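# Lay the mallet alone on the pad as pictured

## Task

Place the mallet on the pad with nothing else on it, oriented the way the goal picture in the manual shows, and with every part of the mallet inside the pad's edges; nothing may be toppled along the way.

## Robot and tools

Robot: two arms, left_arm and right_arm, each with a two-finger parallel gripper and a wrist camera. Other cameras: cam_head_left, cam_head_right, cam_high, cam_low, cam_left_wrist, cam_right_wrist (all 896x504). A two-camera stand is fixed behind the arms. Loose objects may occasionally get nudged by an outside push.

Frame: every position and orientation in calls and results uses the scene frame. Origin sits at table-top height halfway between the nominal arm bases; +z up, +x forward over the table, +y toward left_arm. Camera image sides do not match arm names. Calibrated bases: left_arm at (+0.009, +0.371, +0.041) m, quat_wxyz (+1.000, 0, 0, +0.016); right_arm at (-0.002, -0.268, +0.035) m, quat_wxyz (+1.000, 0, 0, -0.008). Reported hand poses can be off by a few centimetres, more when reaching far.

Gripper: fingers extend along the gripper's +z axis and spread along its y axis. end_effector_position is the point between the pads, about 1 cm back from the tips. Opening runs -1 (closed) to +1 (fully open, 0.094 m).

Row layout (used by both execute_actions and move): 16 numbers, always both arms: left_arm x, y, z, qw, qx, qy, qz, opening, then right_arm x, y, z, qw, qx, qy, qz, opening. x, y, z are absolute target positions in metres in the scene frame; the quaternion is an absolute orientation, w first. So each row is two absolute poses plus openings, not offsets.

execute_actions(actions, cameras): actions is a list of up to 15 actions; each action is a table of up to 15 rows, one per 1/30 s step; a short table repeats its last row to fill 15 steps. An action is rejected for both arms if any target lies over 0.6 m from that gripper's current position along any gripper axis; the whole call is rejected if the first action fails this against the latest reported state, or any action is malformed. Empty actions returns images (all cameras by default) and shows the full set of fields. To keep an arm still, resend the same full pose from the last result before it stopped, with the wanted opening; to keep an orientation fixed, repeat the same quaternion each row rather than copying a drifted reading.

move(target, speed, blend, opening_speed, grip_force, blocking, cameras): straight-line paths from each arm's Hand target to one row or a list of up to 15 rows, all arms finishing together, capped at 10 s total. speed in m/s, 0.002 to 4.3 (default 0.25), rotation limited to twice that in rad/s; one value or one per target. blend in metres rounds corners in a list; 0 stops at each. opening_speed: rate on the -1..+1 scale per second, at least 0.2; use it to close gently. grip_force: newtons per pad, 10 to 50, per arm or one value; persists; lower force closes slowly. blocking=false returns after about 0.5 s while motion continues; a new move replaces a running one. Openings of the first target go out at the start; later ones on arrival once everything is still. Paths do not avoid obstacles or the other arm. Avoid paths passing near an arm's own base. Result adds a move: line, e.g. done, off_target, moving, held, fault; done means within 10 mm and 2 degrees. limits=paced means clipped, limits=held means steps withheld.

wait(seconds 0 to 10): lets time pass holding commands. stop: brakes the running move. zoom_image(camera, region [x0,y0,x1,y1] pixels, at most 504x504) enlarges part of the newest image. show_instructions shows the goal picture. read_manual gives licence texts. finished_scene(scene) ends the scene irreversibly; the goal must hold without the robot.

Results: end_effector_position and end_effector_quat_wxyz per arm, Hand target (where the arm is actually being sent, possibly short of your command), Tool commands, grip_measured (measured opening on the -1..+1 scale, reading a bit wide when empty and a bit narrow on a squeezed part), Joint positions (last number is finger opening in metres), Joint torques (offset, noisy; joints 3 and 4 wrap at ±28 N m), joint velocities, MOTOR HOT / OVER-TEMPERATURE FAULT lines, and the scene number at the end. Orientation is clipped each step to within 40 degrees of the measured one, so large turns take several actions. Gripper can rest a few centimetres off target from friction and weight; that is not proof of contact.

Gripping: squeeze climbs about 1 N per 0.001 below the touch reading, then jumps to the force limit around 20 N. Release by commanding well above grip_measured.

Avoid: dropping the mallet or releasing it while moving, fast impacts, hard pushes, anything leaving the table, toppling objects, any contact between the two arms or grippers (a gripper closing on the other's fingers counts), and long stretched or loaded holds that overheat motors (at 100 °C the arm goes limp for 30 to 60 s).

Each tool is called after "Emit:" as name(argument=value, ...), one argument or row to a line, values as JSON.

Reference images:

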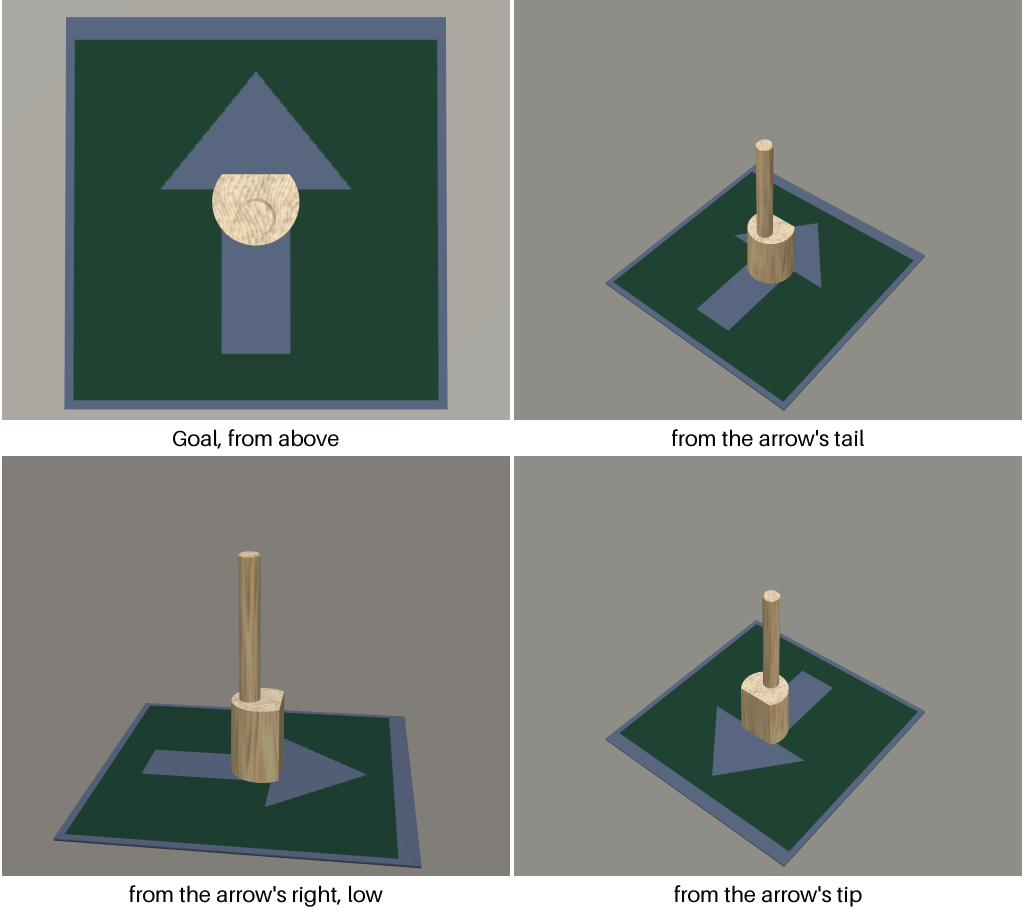

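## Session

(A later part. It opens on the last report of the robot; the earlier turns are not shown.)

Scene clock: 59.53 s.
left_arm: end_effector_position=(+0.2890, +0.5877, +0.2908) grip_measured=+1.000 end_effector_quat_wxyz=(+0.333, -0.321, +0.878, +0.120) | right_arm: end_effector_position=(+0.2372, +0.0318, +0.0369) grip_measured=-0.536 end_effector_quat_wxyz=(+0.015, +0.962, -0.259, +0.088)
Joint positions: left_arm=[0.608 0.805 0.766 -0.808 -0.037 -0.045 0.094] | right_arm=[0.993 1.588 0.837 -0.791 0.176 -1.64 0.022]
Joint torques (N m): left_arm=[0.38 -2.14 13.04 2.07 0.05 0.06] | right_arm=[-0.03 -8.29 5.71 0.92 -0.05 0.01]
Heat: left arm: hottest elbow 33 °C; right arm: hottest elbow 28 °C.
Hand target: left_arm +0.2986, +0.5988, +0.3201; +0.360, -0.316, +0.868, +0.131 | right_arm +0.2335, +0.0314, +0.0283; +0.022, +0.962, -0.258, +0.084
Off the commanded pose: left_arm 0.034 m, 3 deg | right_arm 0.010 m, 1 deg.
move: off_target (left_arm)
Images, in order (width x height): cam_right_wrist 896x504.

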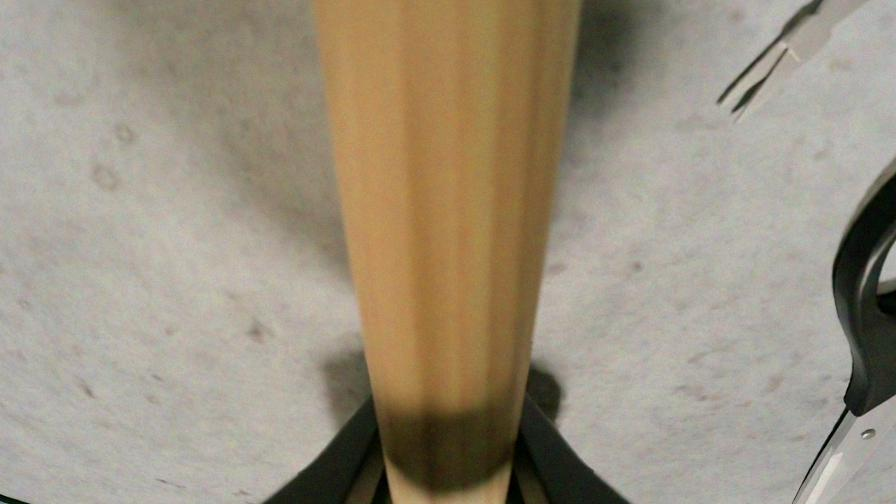

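Emit:
move(
  target=[
    [0.30,0.60,0.32,0.3596,-0.3160,0.8682,0.1309,1,0.2345,0.0315,0.15,-0.0226,-0.9623,0.2578,-0.0842,-0.75],
    [0.30,0.60,0.32,0.3596,-0.3160,0.8682,0.1309,1,0.28,-0.04,0.25,-0.0632,-0.6858,0.7226,-0.0600,-0.75],
    [0.30,0.60,0.32,0.3596,-0.3160,0.8682,0.1309,1,0.34,-0.13,0.28,-0.0853,-0.2071,0.9744,-0.0181,-0.75],
  ],
  speed=[0.15,0.4,0.4],
  blend=[0.03,0.05,0],
  cameras=["cam_right_wrist","cam_low","cam_high","cam_head_right"],
)

Scene clock: 65.43 s.
left_arm: end_effector_position=(+0.2890, +0.5877, +0.2908) grip_measured=+1.000 end_effector_quat_wxyz=(+0.333, -0.321, +0.878, +0.120) | right_arm: end_effector_position=(+0.3279, -0.1340, +0.2707) grip_measured=-0.536 end_effector_quat_wxyz=(-0.091, -0.215, +0.972, -0.019)
Joint positions: left_arm=[0.608 0.805 0.766 -0.808 -0.037 -0.045 0.094] | right_arm=[0.406 1.394 1.3 -1.663 0.007 -0.045 0.022]
Joint torques (N m): left_arm=[0.44 -2.08 13.07 2.07 0.05 0.06] | right_arm=[-1.03 -7.71 11.56 -0.14 -0.1 0.07]
Heat: left arm: hottest elbow 33 °C; right arm: hottest elbow 29 °C.
Hand target: left_arm +0.2986, +0.5988, +0.3201; +0.360, -0.316, +0.868, +0.131 | right_arm +0.3396, -0.1301, +0.2798; -0.085, -0.207, +0.974, -0.018
Off the commanded pose: left_arm 0.034 m, 3 deg | right_arm 0.016 m, 1 deg.
move: off_target (left_arm, right_arm)
Images, in order (width x height): cam_head_right 896x504, cam_high 896x504, cam_low 896x504, cam_right_wrist 896x504.

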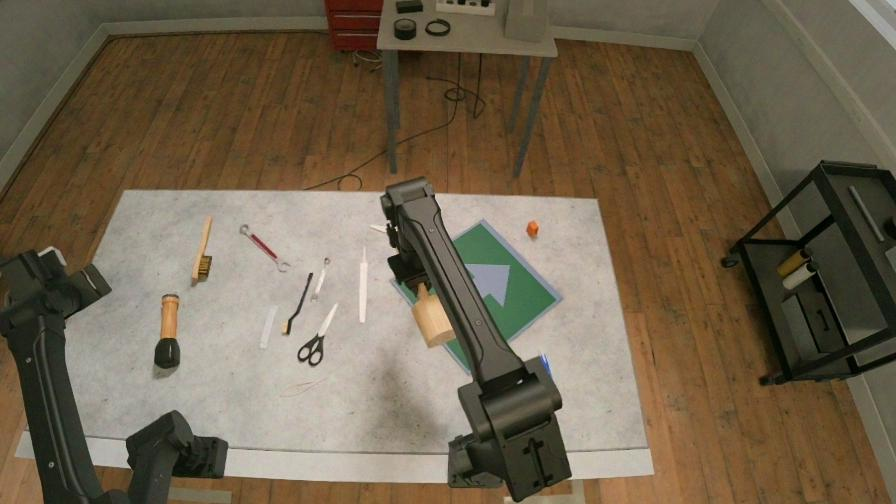

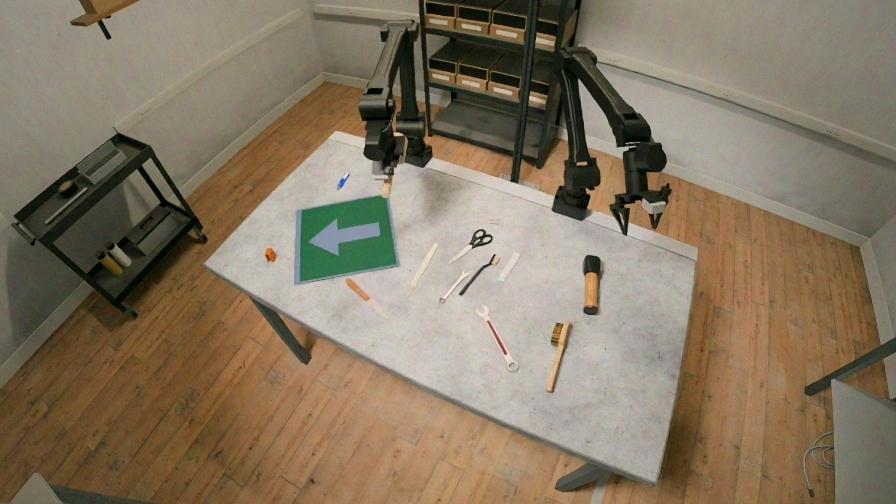

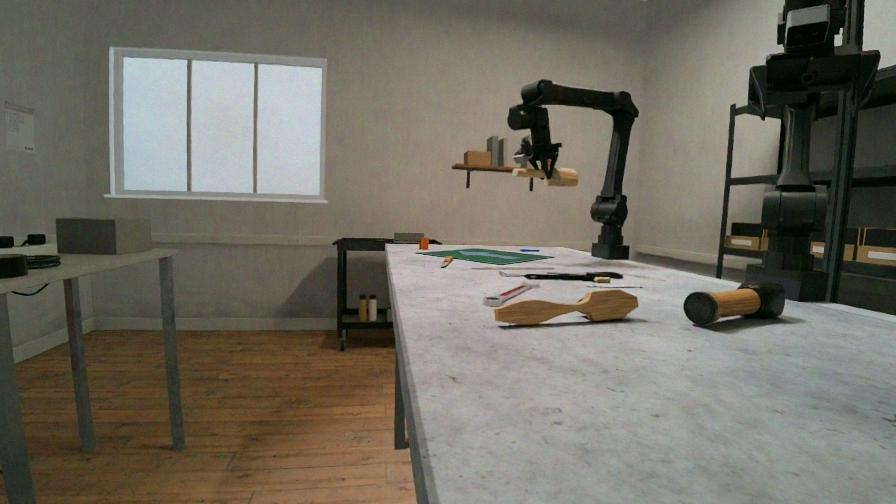

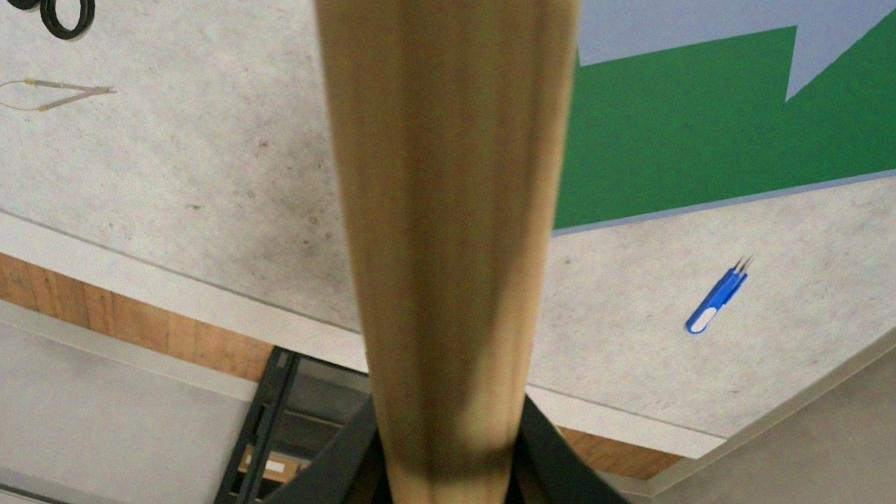

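Emit:
move(
  target=[
    [0.30,0.60,0.32,0.3596,-0.3160,0.8682,0.1309,1,0.42,-0.22,0.28,0.2984,0.1163,0.9466,-0.0367,-0.75],
    [0.30,0.60,0.32,0.3596,-0.3160,0.8682,0.1309,1,0.484,-0.298,0.20,0.5785,0.3340,0.6893,-0.2803,-0.75],
  ],
  speed=[0.4,0.35],
  blend=[0.05,0],
  cameras=["all"],
)

Scene clock: 69.67 s.
left_arm: end_effector_position=(+0.2890, +0.5877, +0.2908) grip_measured=+1.000 end_effector_quat_wxyz=(+0.333, -0.321, +0.878, +0.120) | right_arm: end_effector_position=(+0.4812, -0.2966, +0.2033) grip_measured=-0.536 end_effector_quat_wxyz=(+0.579, +0.335, +0.691, -0.275)
Joint positions: left_arm=[0.608 0.805 0.766 -0.808 -0.037 -0.045 0.094] | right_arm=[0.289 1.508 0.678 0.396 1.132 0.407 0.022]
Joint torques (N m): left_arm=[0.38 -2.08 13.04 2.07 0.05 0.06] | right_arm=[-0.97 -7.94 6.9 2.43 0.58 -0.18]
Heat: left arm: hottest elbow 33 °C; right arm: hottest elbow 29 °C.
Hand target: left_arm +0.2986, +0.5988, +0.3201; +0.360, -0.316, +0.868, +0.131 | right_arm +0.4839, -0.2979, +0.2000; +0.578, +0.334, +0.690, -0.280
Off the commanded pose: left_arm 0.034 m, 3 deg | right_arm 0.005 m, 1 deg.
move: off_target (left_arm)

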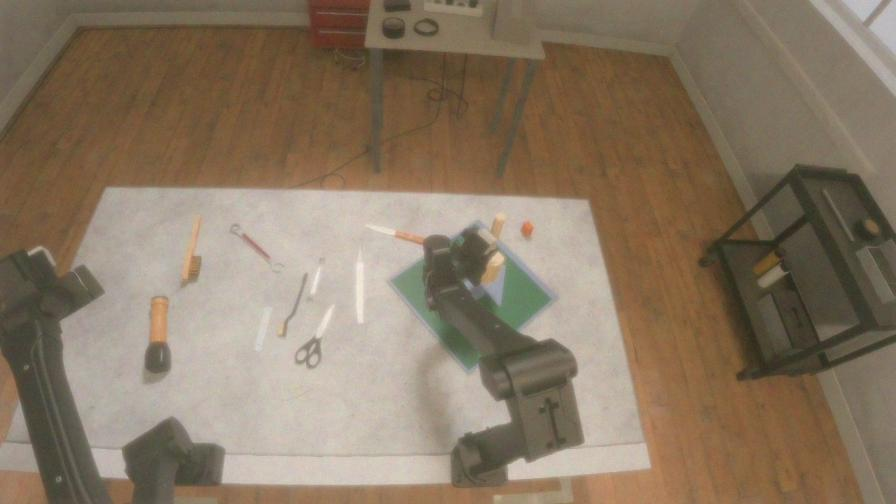

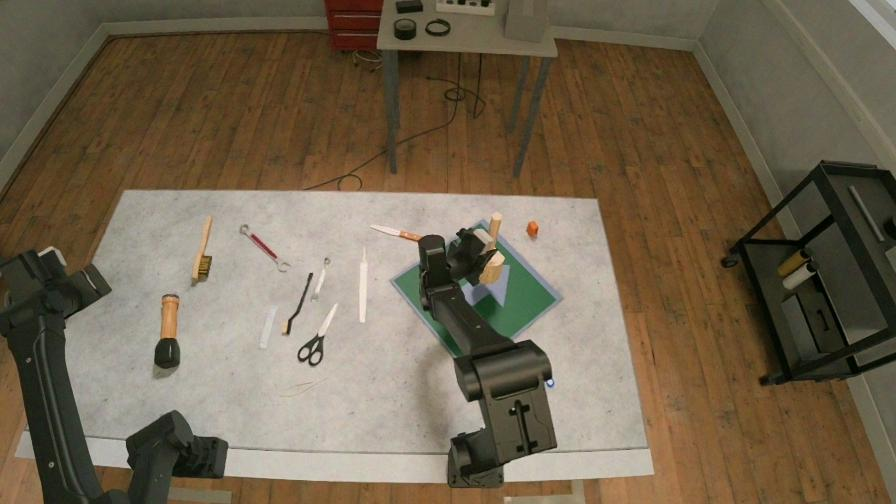

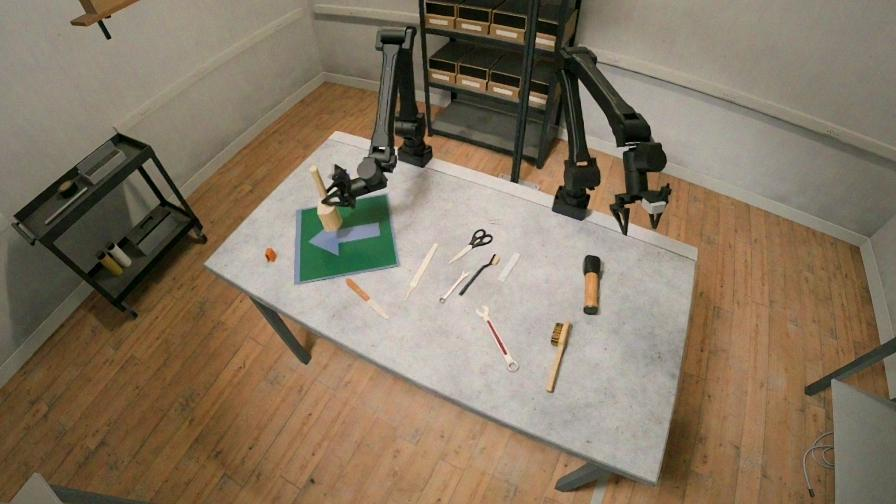

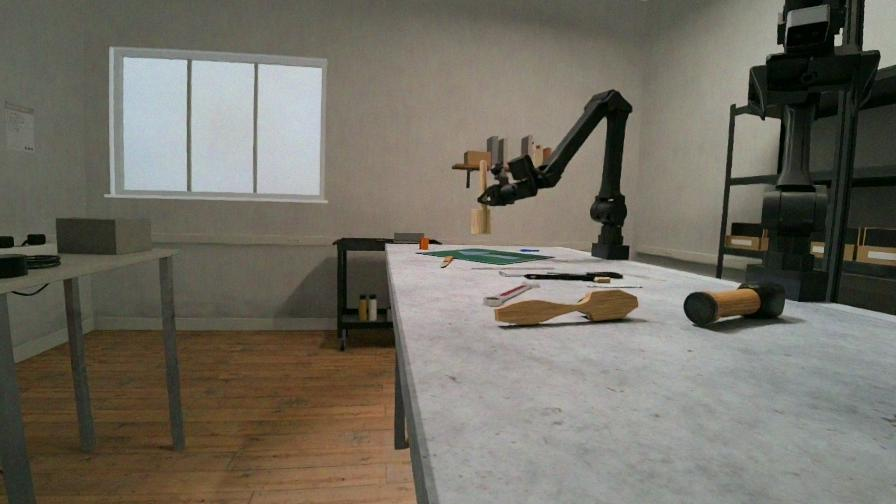

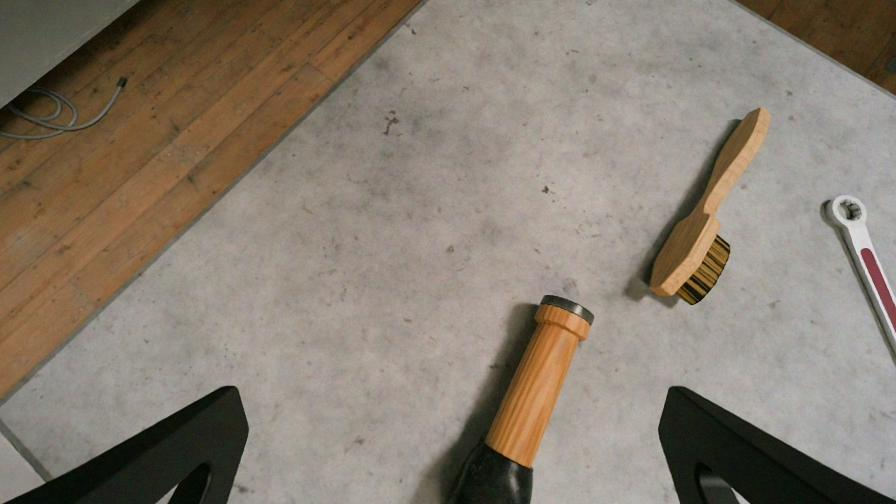

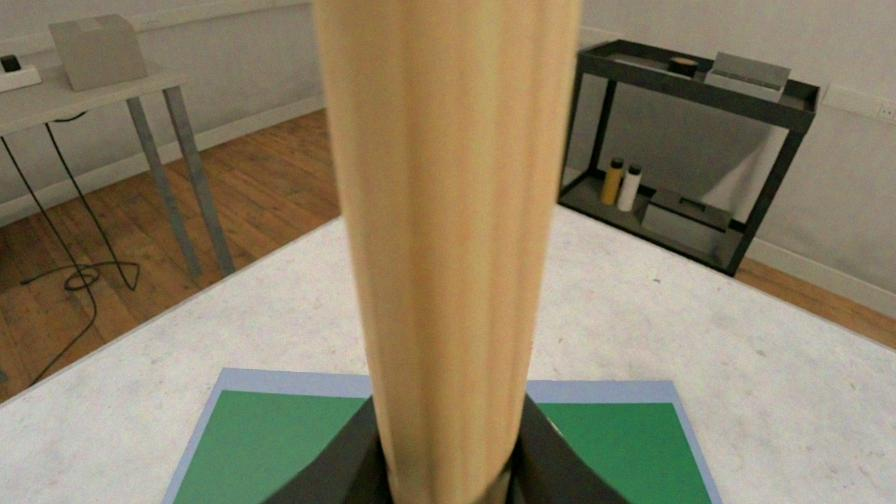

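Emit:
zoom_image(
  camera="cam_low",
  region=[410, 150, 570, 275],
)

Emit:
zoom_image(
  camera="cam_high",
  region=[280, 140, 430, 300],
)

Emit:
zoom_image(
  camera="cam_head_right",
  region=[380, 190, 580, 380],
)

Scaled by 3.150 from the camera's 896x504 image, which has a finer 1280x720 frame.

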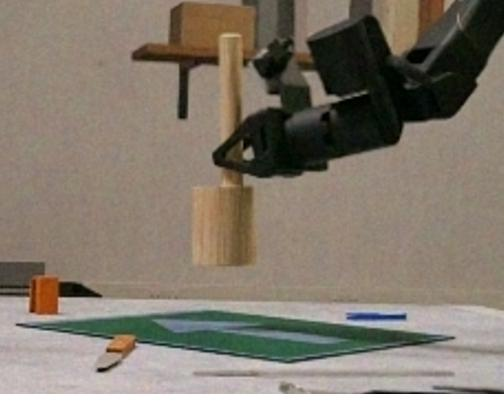

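Scaled by 3.150 from the camera's 896x504 image, which has a finer 1280x720 frame.

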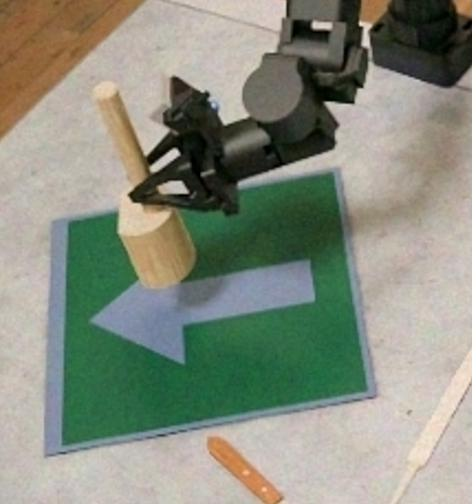

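Scaled by 2.520 from the camera's 896x504 image, which has a finer 1280x720 frame.

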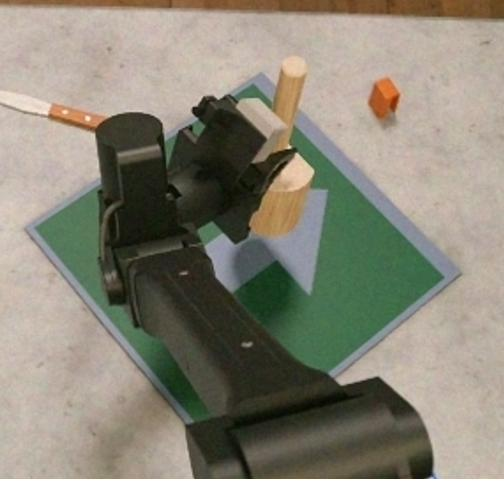

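Emit:
move(
  target=[
    [0.30,0.60,0.32,0.3596,-0.3160,0.8682,0.1309,1,0.485,-0.299,0.14,0.5785,0.3340,0.6893,-0.2803,-0.75],
    [0.30,0.60,0.32,0.3596,-0.3160,0.8682,0.1309,1,0.485,-0.299,0.128,0.5785,0.3340,0.6893,-0.2803,-0.75],
  ],
  speed=[0.15,0.05],
  blend=[0.01,0],
  cameras=["cam_low","cam_right_wrist"],
)

Emit:
zoom_image(
  camera="cam_low",
  region=[410, 180, 570, 275],
)

Scene clock: 72.10 s.
left_arm: end_effector_position=(+0.2890, +0.5877, +0.2908) grip_measured=+1.000 end_effector_quat_wxyz=(+0.333, -0.321, +0.878, +0.120) | right_arm: end_effector_position=(+0.4833, -0.2960, +0.1337) grip_measured=-0.536 end_effector_quat_wxyz=(+0.581, +0.336, +0.689, -0.274)
Joint positions: left_arm=[0.608 0.805 0.766 -0.808 -0.037 -0.045 0.094] | right_arm=[0.289 1.714 0.641 0.647 1.133 0.403 0.022]
Joint torques (N m): left_arm=[0.38 -2.14 13.05 2.07 0.05 0.07] | right_arm=[-1.32 -9.11 5.2 2.41 0.42 -0.19]
Heat: left arm: hottest elbow 34 °C; right arm: hottest elbow 29 °C.
Hand target: left_arm +0.2986, +0.5988, +0.3201; +0.360, -0.316, +0.868, +0.131 | right_arm +0.4849, -0.2989, +0.1281; +0.578, +0.334, +0.689, -0.280
Off the commanded pose: left_arm 0.034 m, 3 deg | right_arm 0.007 m, 1 deg.
move: off_target (left_arm); blend cut to 0.006 m at target 1
Images, in order (width x height): cam_low 896x504, cam_right_wrist 896x504.

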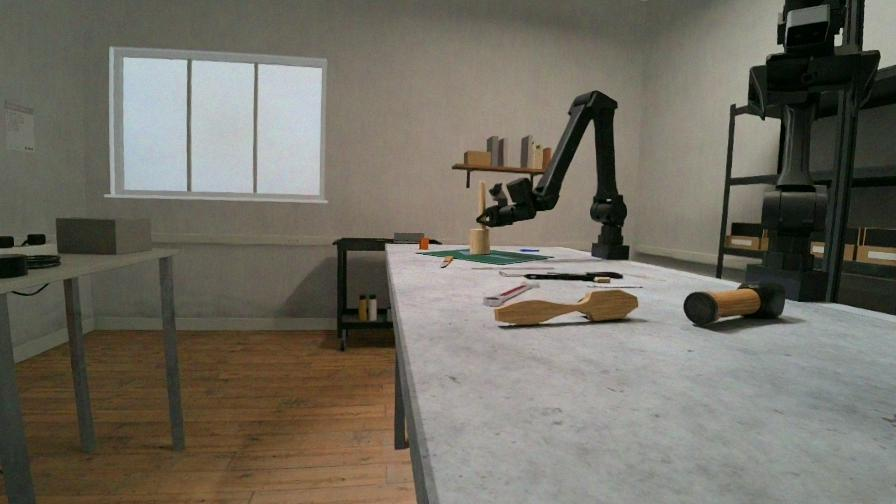

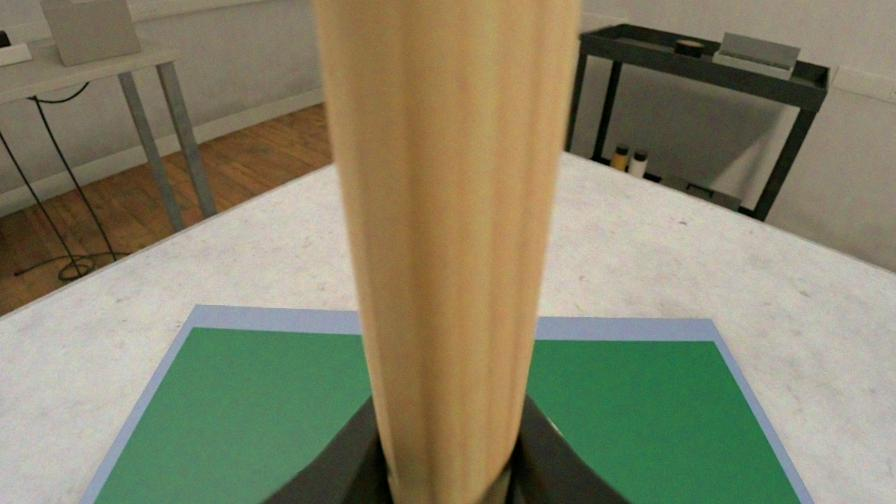

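Scaled by 3.150 from the camera's 896x504 image, which has a finer 1280x720 frame.

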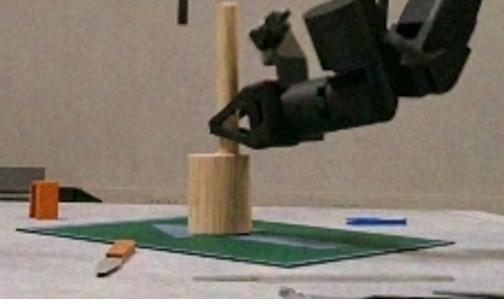

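Emit:
move(
  target=[0.30,0.60,0.32,0.3596,-0.3160,0.8682,0.1309,1,0.485,-0.299,0.121,0.5785,0.3340,0.6893,-0.2803,-0.75],
  speed=0.04,
  cameras=["cam_low"],
)

Emit:
zoom_image(
  camera="cam_low",
  region=[440, 210, 530, 275],
)

Scene clock: 73.50 s.
left_arm: end_effector_position=(+0.2890, +0.5877, +0.2908) grip_measured=+1.000 end_effector_quat_wxyz=(+0.333, -0.321, +0.878, +0.120) | right_arm: end_effector_position=(+0.4846, -0.2957, +0.1323) grip_measured=-0.536 end_effector_quat_wxyz=(+0.585, +0.340, +0.685, -0.270)
Joint positions: left_arm=[0.608 0.805 0.766 -0.808 -0.037 -0.045 0.094] | right_arm=[0.289 1.726 0.641 0.676 1.134 0.403 0.022]
Joint torques (N m): left_arm=[0.38 -2.08 13.04 2.09 0.05 0.07] | right_arm=[-1.26 -8.41 5 2.18 0.37 -0.18]
Heat: left arm: hottest elbow 34 °C; right arm: hottest elbow 29 °C.
Hand target: left_arm +0.2986, +0.5988, +0.3201; +0.360, -0.316, +0.868, +0.131 | right_arm +0.4847, -0.2989, +0.1212; +0.578, +0.334, +0.690, -0.280
Off the commanded pose: left_arm 0.034 m, 3 deg | right_arm 0.012 m, 2 deg.
move: off_target (left_arm, right_arm)
Images, in order (width x height): cam_low 896x504.

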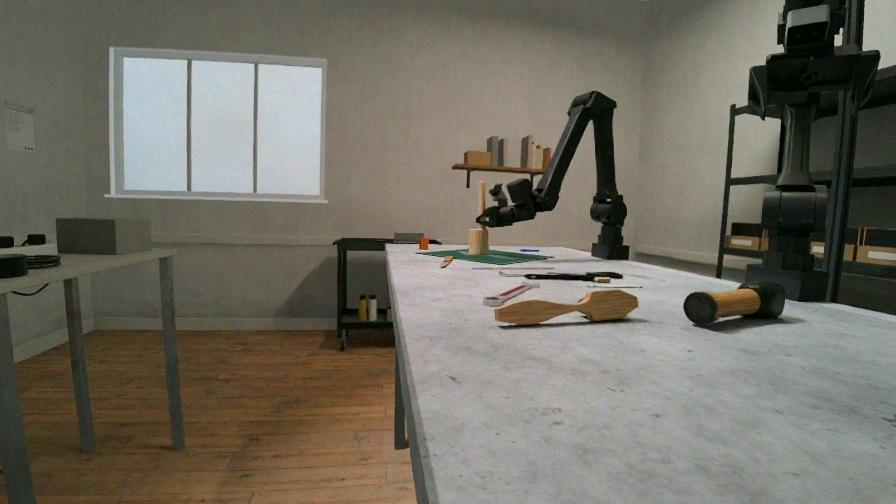

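Scaled by 5.600 from the camera's 896x504 image, which has a finer 1280x720 frame.

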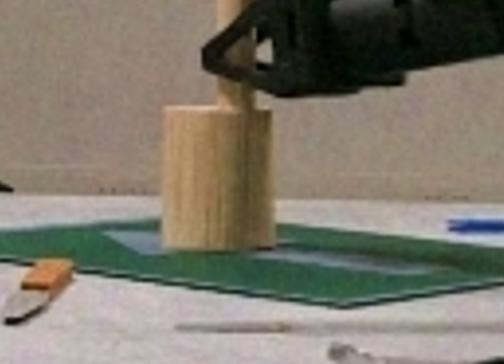

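Emit:
move(
  target=[
    [0.30,0.60,0.32,0.3596,-0.3160,0.8682,0.1309,1,0.485,-0.299,0.126,0.5785,0.3340,0.6893,-0.2803,0.28],
  ],
  speed=0.05,
  opening_speed=0.5,
  cameras=["cam_low","cam_right_wrist"],
)

Emit:
zoom_image(
  camera="cam_low",
  region=[440, 170, 560, 275],
)

Scene clock: 76.73 s.
left_arm: end_effector_position=(+0.2890, +0.5877, +0.2908) grip_measured=+1.000 end_effector_quat_wxyz=(+0.333, -0.321, +0.878, +0.120) | right_arm: end_effector_position=(+0.4846, -0.2957, +0.1324) grip_measured=+0.278 end_effector_quat_wxyz=(+0.585, +0.339, +0.685, -0.271)
Joint positions: left_arm=[0.608 0.805 0.766 -0.808 -0.037 -0.045 0.094] | right_arm=[0.289 1.726 0.641 0.676 1.134 0.4 0.06]
Joint torques (N m): left_arm=[0.44 -2.08 13.07 2.09 0.05 0.07] | right_arm=[-1.26 -9.41 5.08 1.66 0.36 -0.17]
Heat: left arm: hottest elbow 34 °C; right arm: hottest elbow 28 °C.
Hand target: left_arm +0.2986, +0.5988, +0.3201; +0.360, -0.316, +0.868, +0.131 | right_arm +0.4849, -0.2989, +0.1261; +0.579, +0.334, +0.689, -0.280
Off the commanded pose: left_arm 0.034 m, 3 deg | right_arm 0.007 m, 2 deg.
move: off_target (left_arm)
Images, in order (width x height): cam_low 896x504, cam_right_wrist 896x504.

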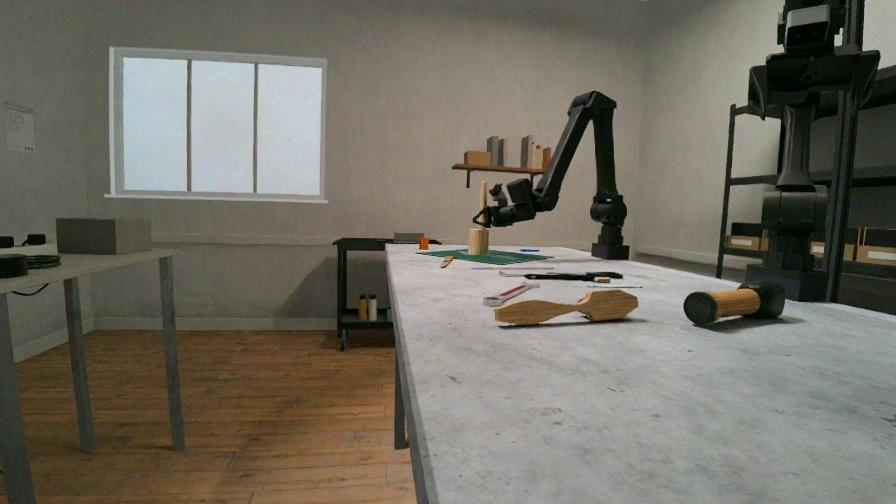

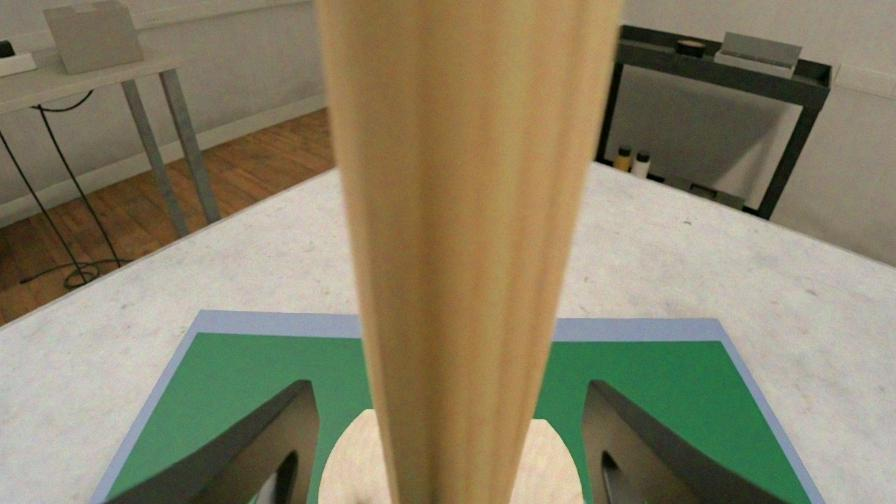

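Scaled by 4.200 from the camera's 896x504 image, which has a finer 1280x720 frame.

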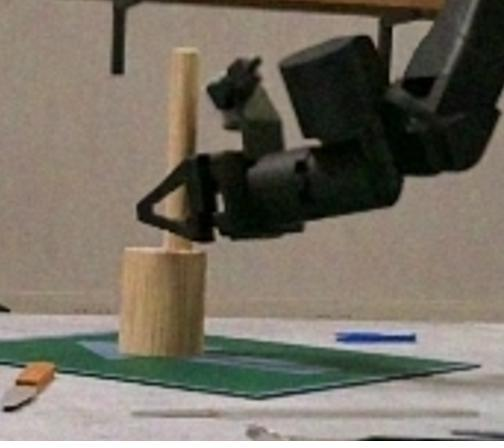

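Emit:
move(
  target=[
    [0.30,0.60,0.32,0.3596,-0.3160,0.8682,0.1309,1,0.424,-0.220,0.152,0.5785,0.3340,0.6893,-0.2803,0.28],
    [0.30,0.60,0.32,0.3596,-0.3160,0.8682,0.1309,1,0.36,-0.14,0.26,0.5785,0.3340,0.6893,-0.2803,0.28],
  ],
  speed=[0.12,0.25],
  blend=[0.02,0],
  cameras=["all"],
)

Emit:
zoom_image(
  camera="cam_high",
  region=[270, 140, 430, 300],
)

Emit:
zoom_image(
  camera="cam_low",
  region=[410, 170, 560, 275],
)

Scene clock: 82.40 s.
left_arm: end_effector_position=(+0.2890, +0.5877, +0.2908) grip_measured=+1.000 end_effector_quat_wxyz=(+0.333, -0.321, +0.878, +0.120) | right_arm: end_effector_position=(+0.3520, -0.1472, +0.2597) grip_measured=+0.279 end_effector_quat_wxyz=(+0.577, +0.324, +0.698, -0.274)
Joint positions: left_arm=[0.608 0.805 0.766 -0.808 -0.037 -0.045 0.094] | right_arm=[0.817 1.49 0.962 -1.566 1.356 2.095 0.06]
Joint torques (N m): left_arm=[0.44 -2.14 13.07 2.09 0.06 0.06] | right_arm=[-1.03 -6.83 8.88 -0.34 0.62 0.09]
Heat: left arm: hottest elbow 34 °C; right arm: hottest elbow 28 °C.
Hand target: left_arm +0.2986, +0.5988, +0.3201; +0.360, -0.316, +0.868, +0.131 | right_arm +0.3600, -0.1404, +0.2599; +0.576, +0.329, +0.696, -0.273
Off the commanded pose: left_arm 0.034 m, 3 deg | right_arm 0.011 m, 2 deg.
joint sent to its limit (right arm) — joint 6 (wrist roll), upper limit. The joint targets still meet the commanded pose.
move: off_target (left_arm, right_arm)

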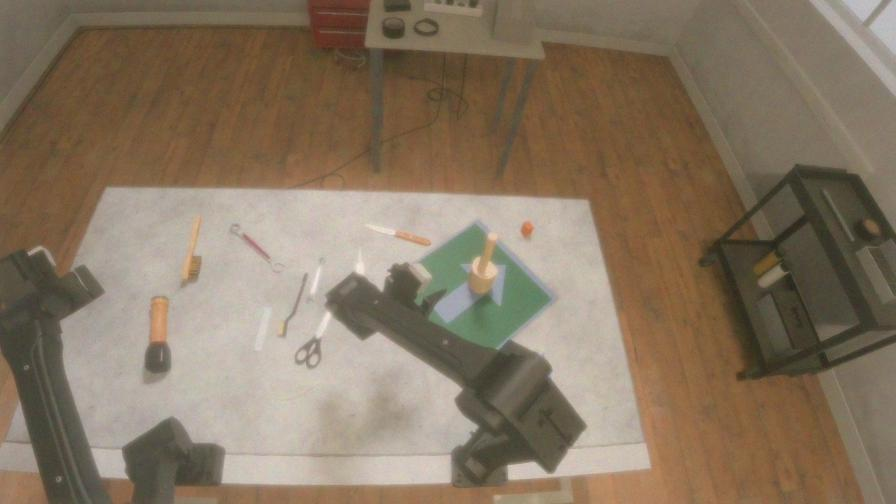

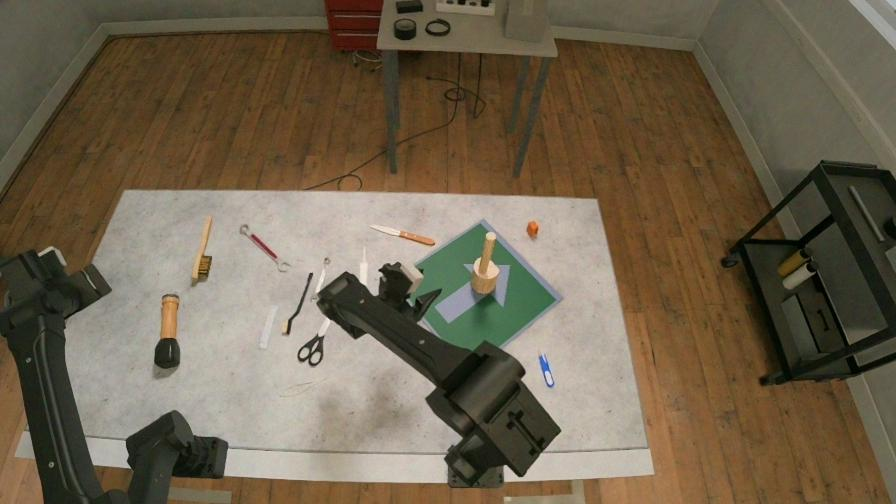

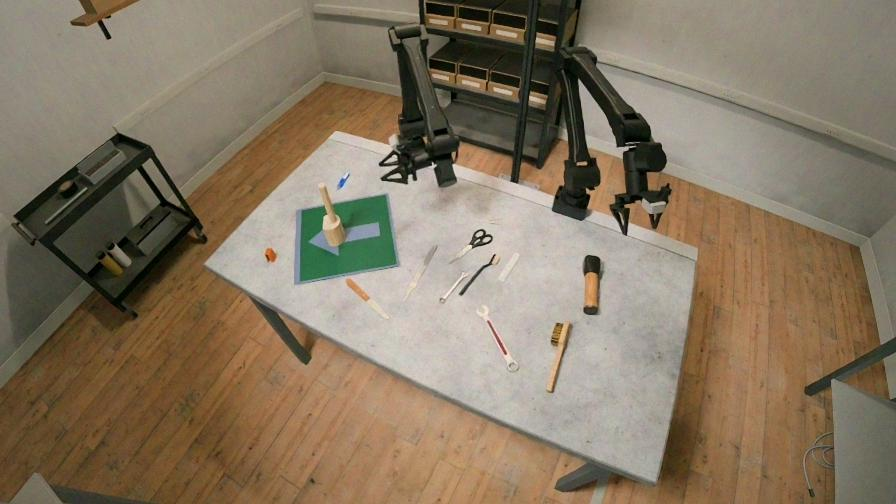

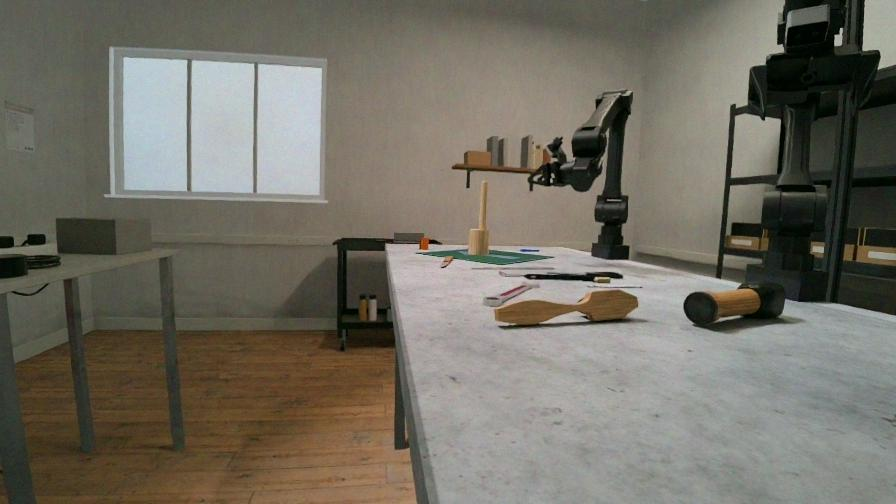

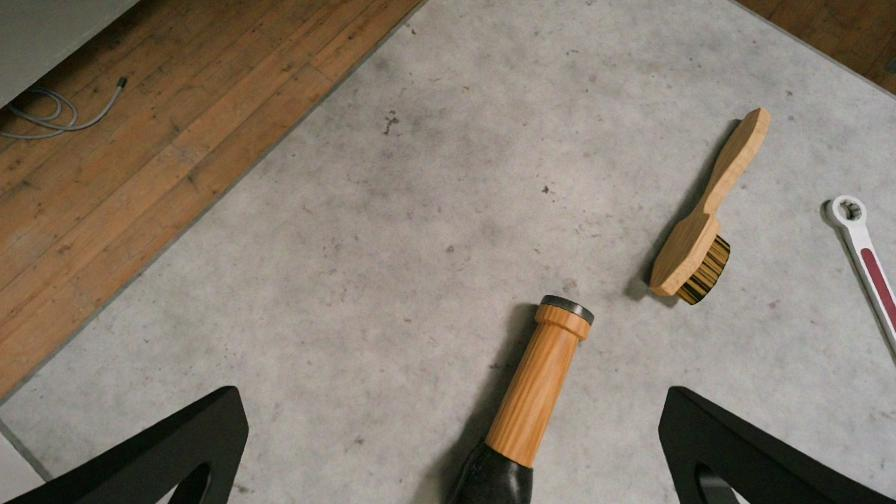

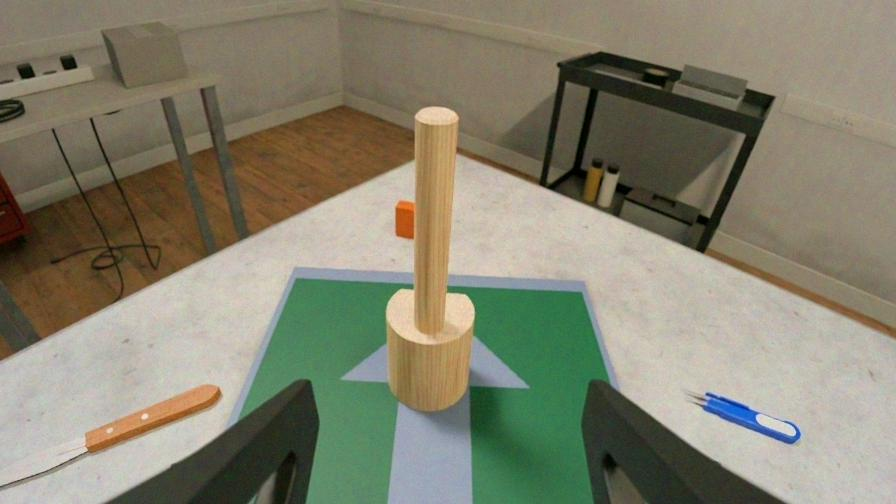

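Scaled by 3.150 from the camera's 896x504 image, which has a finer 1280x720 frame.

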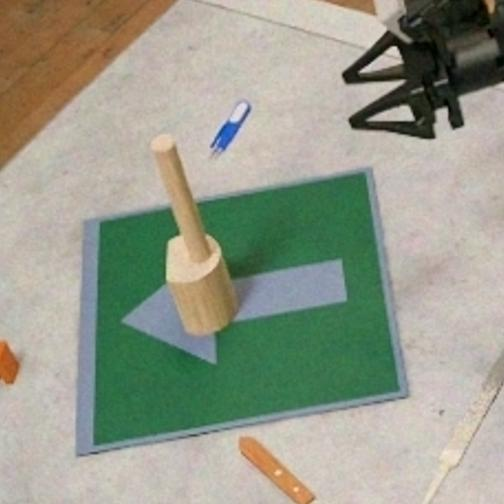

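Scaled by 3.360 from the camera's 896x504 image, which has a finer 1280x720 frame.

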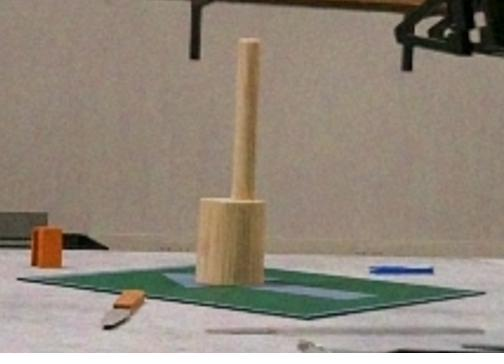

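Emit:
finished_scene(
  scene=2,
)

The scene is finished: the task was done.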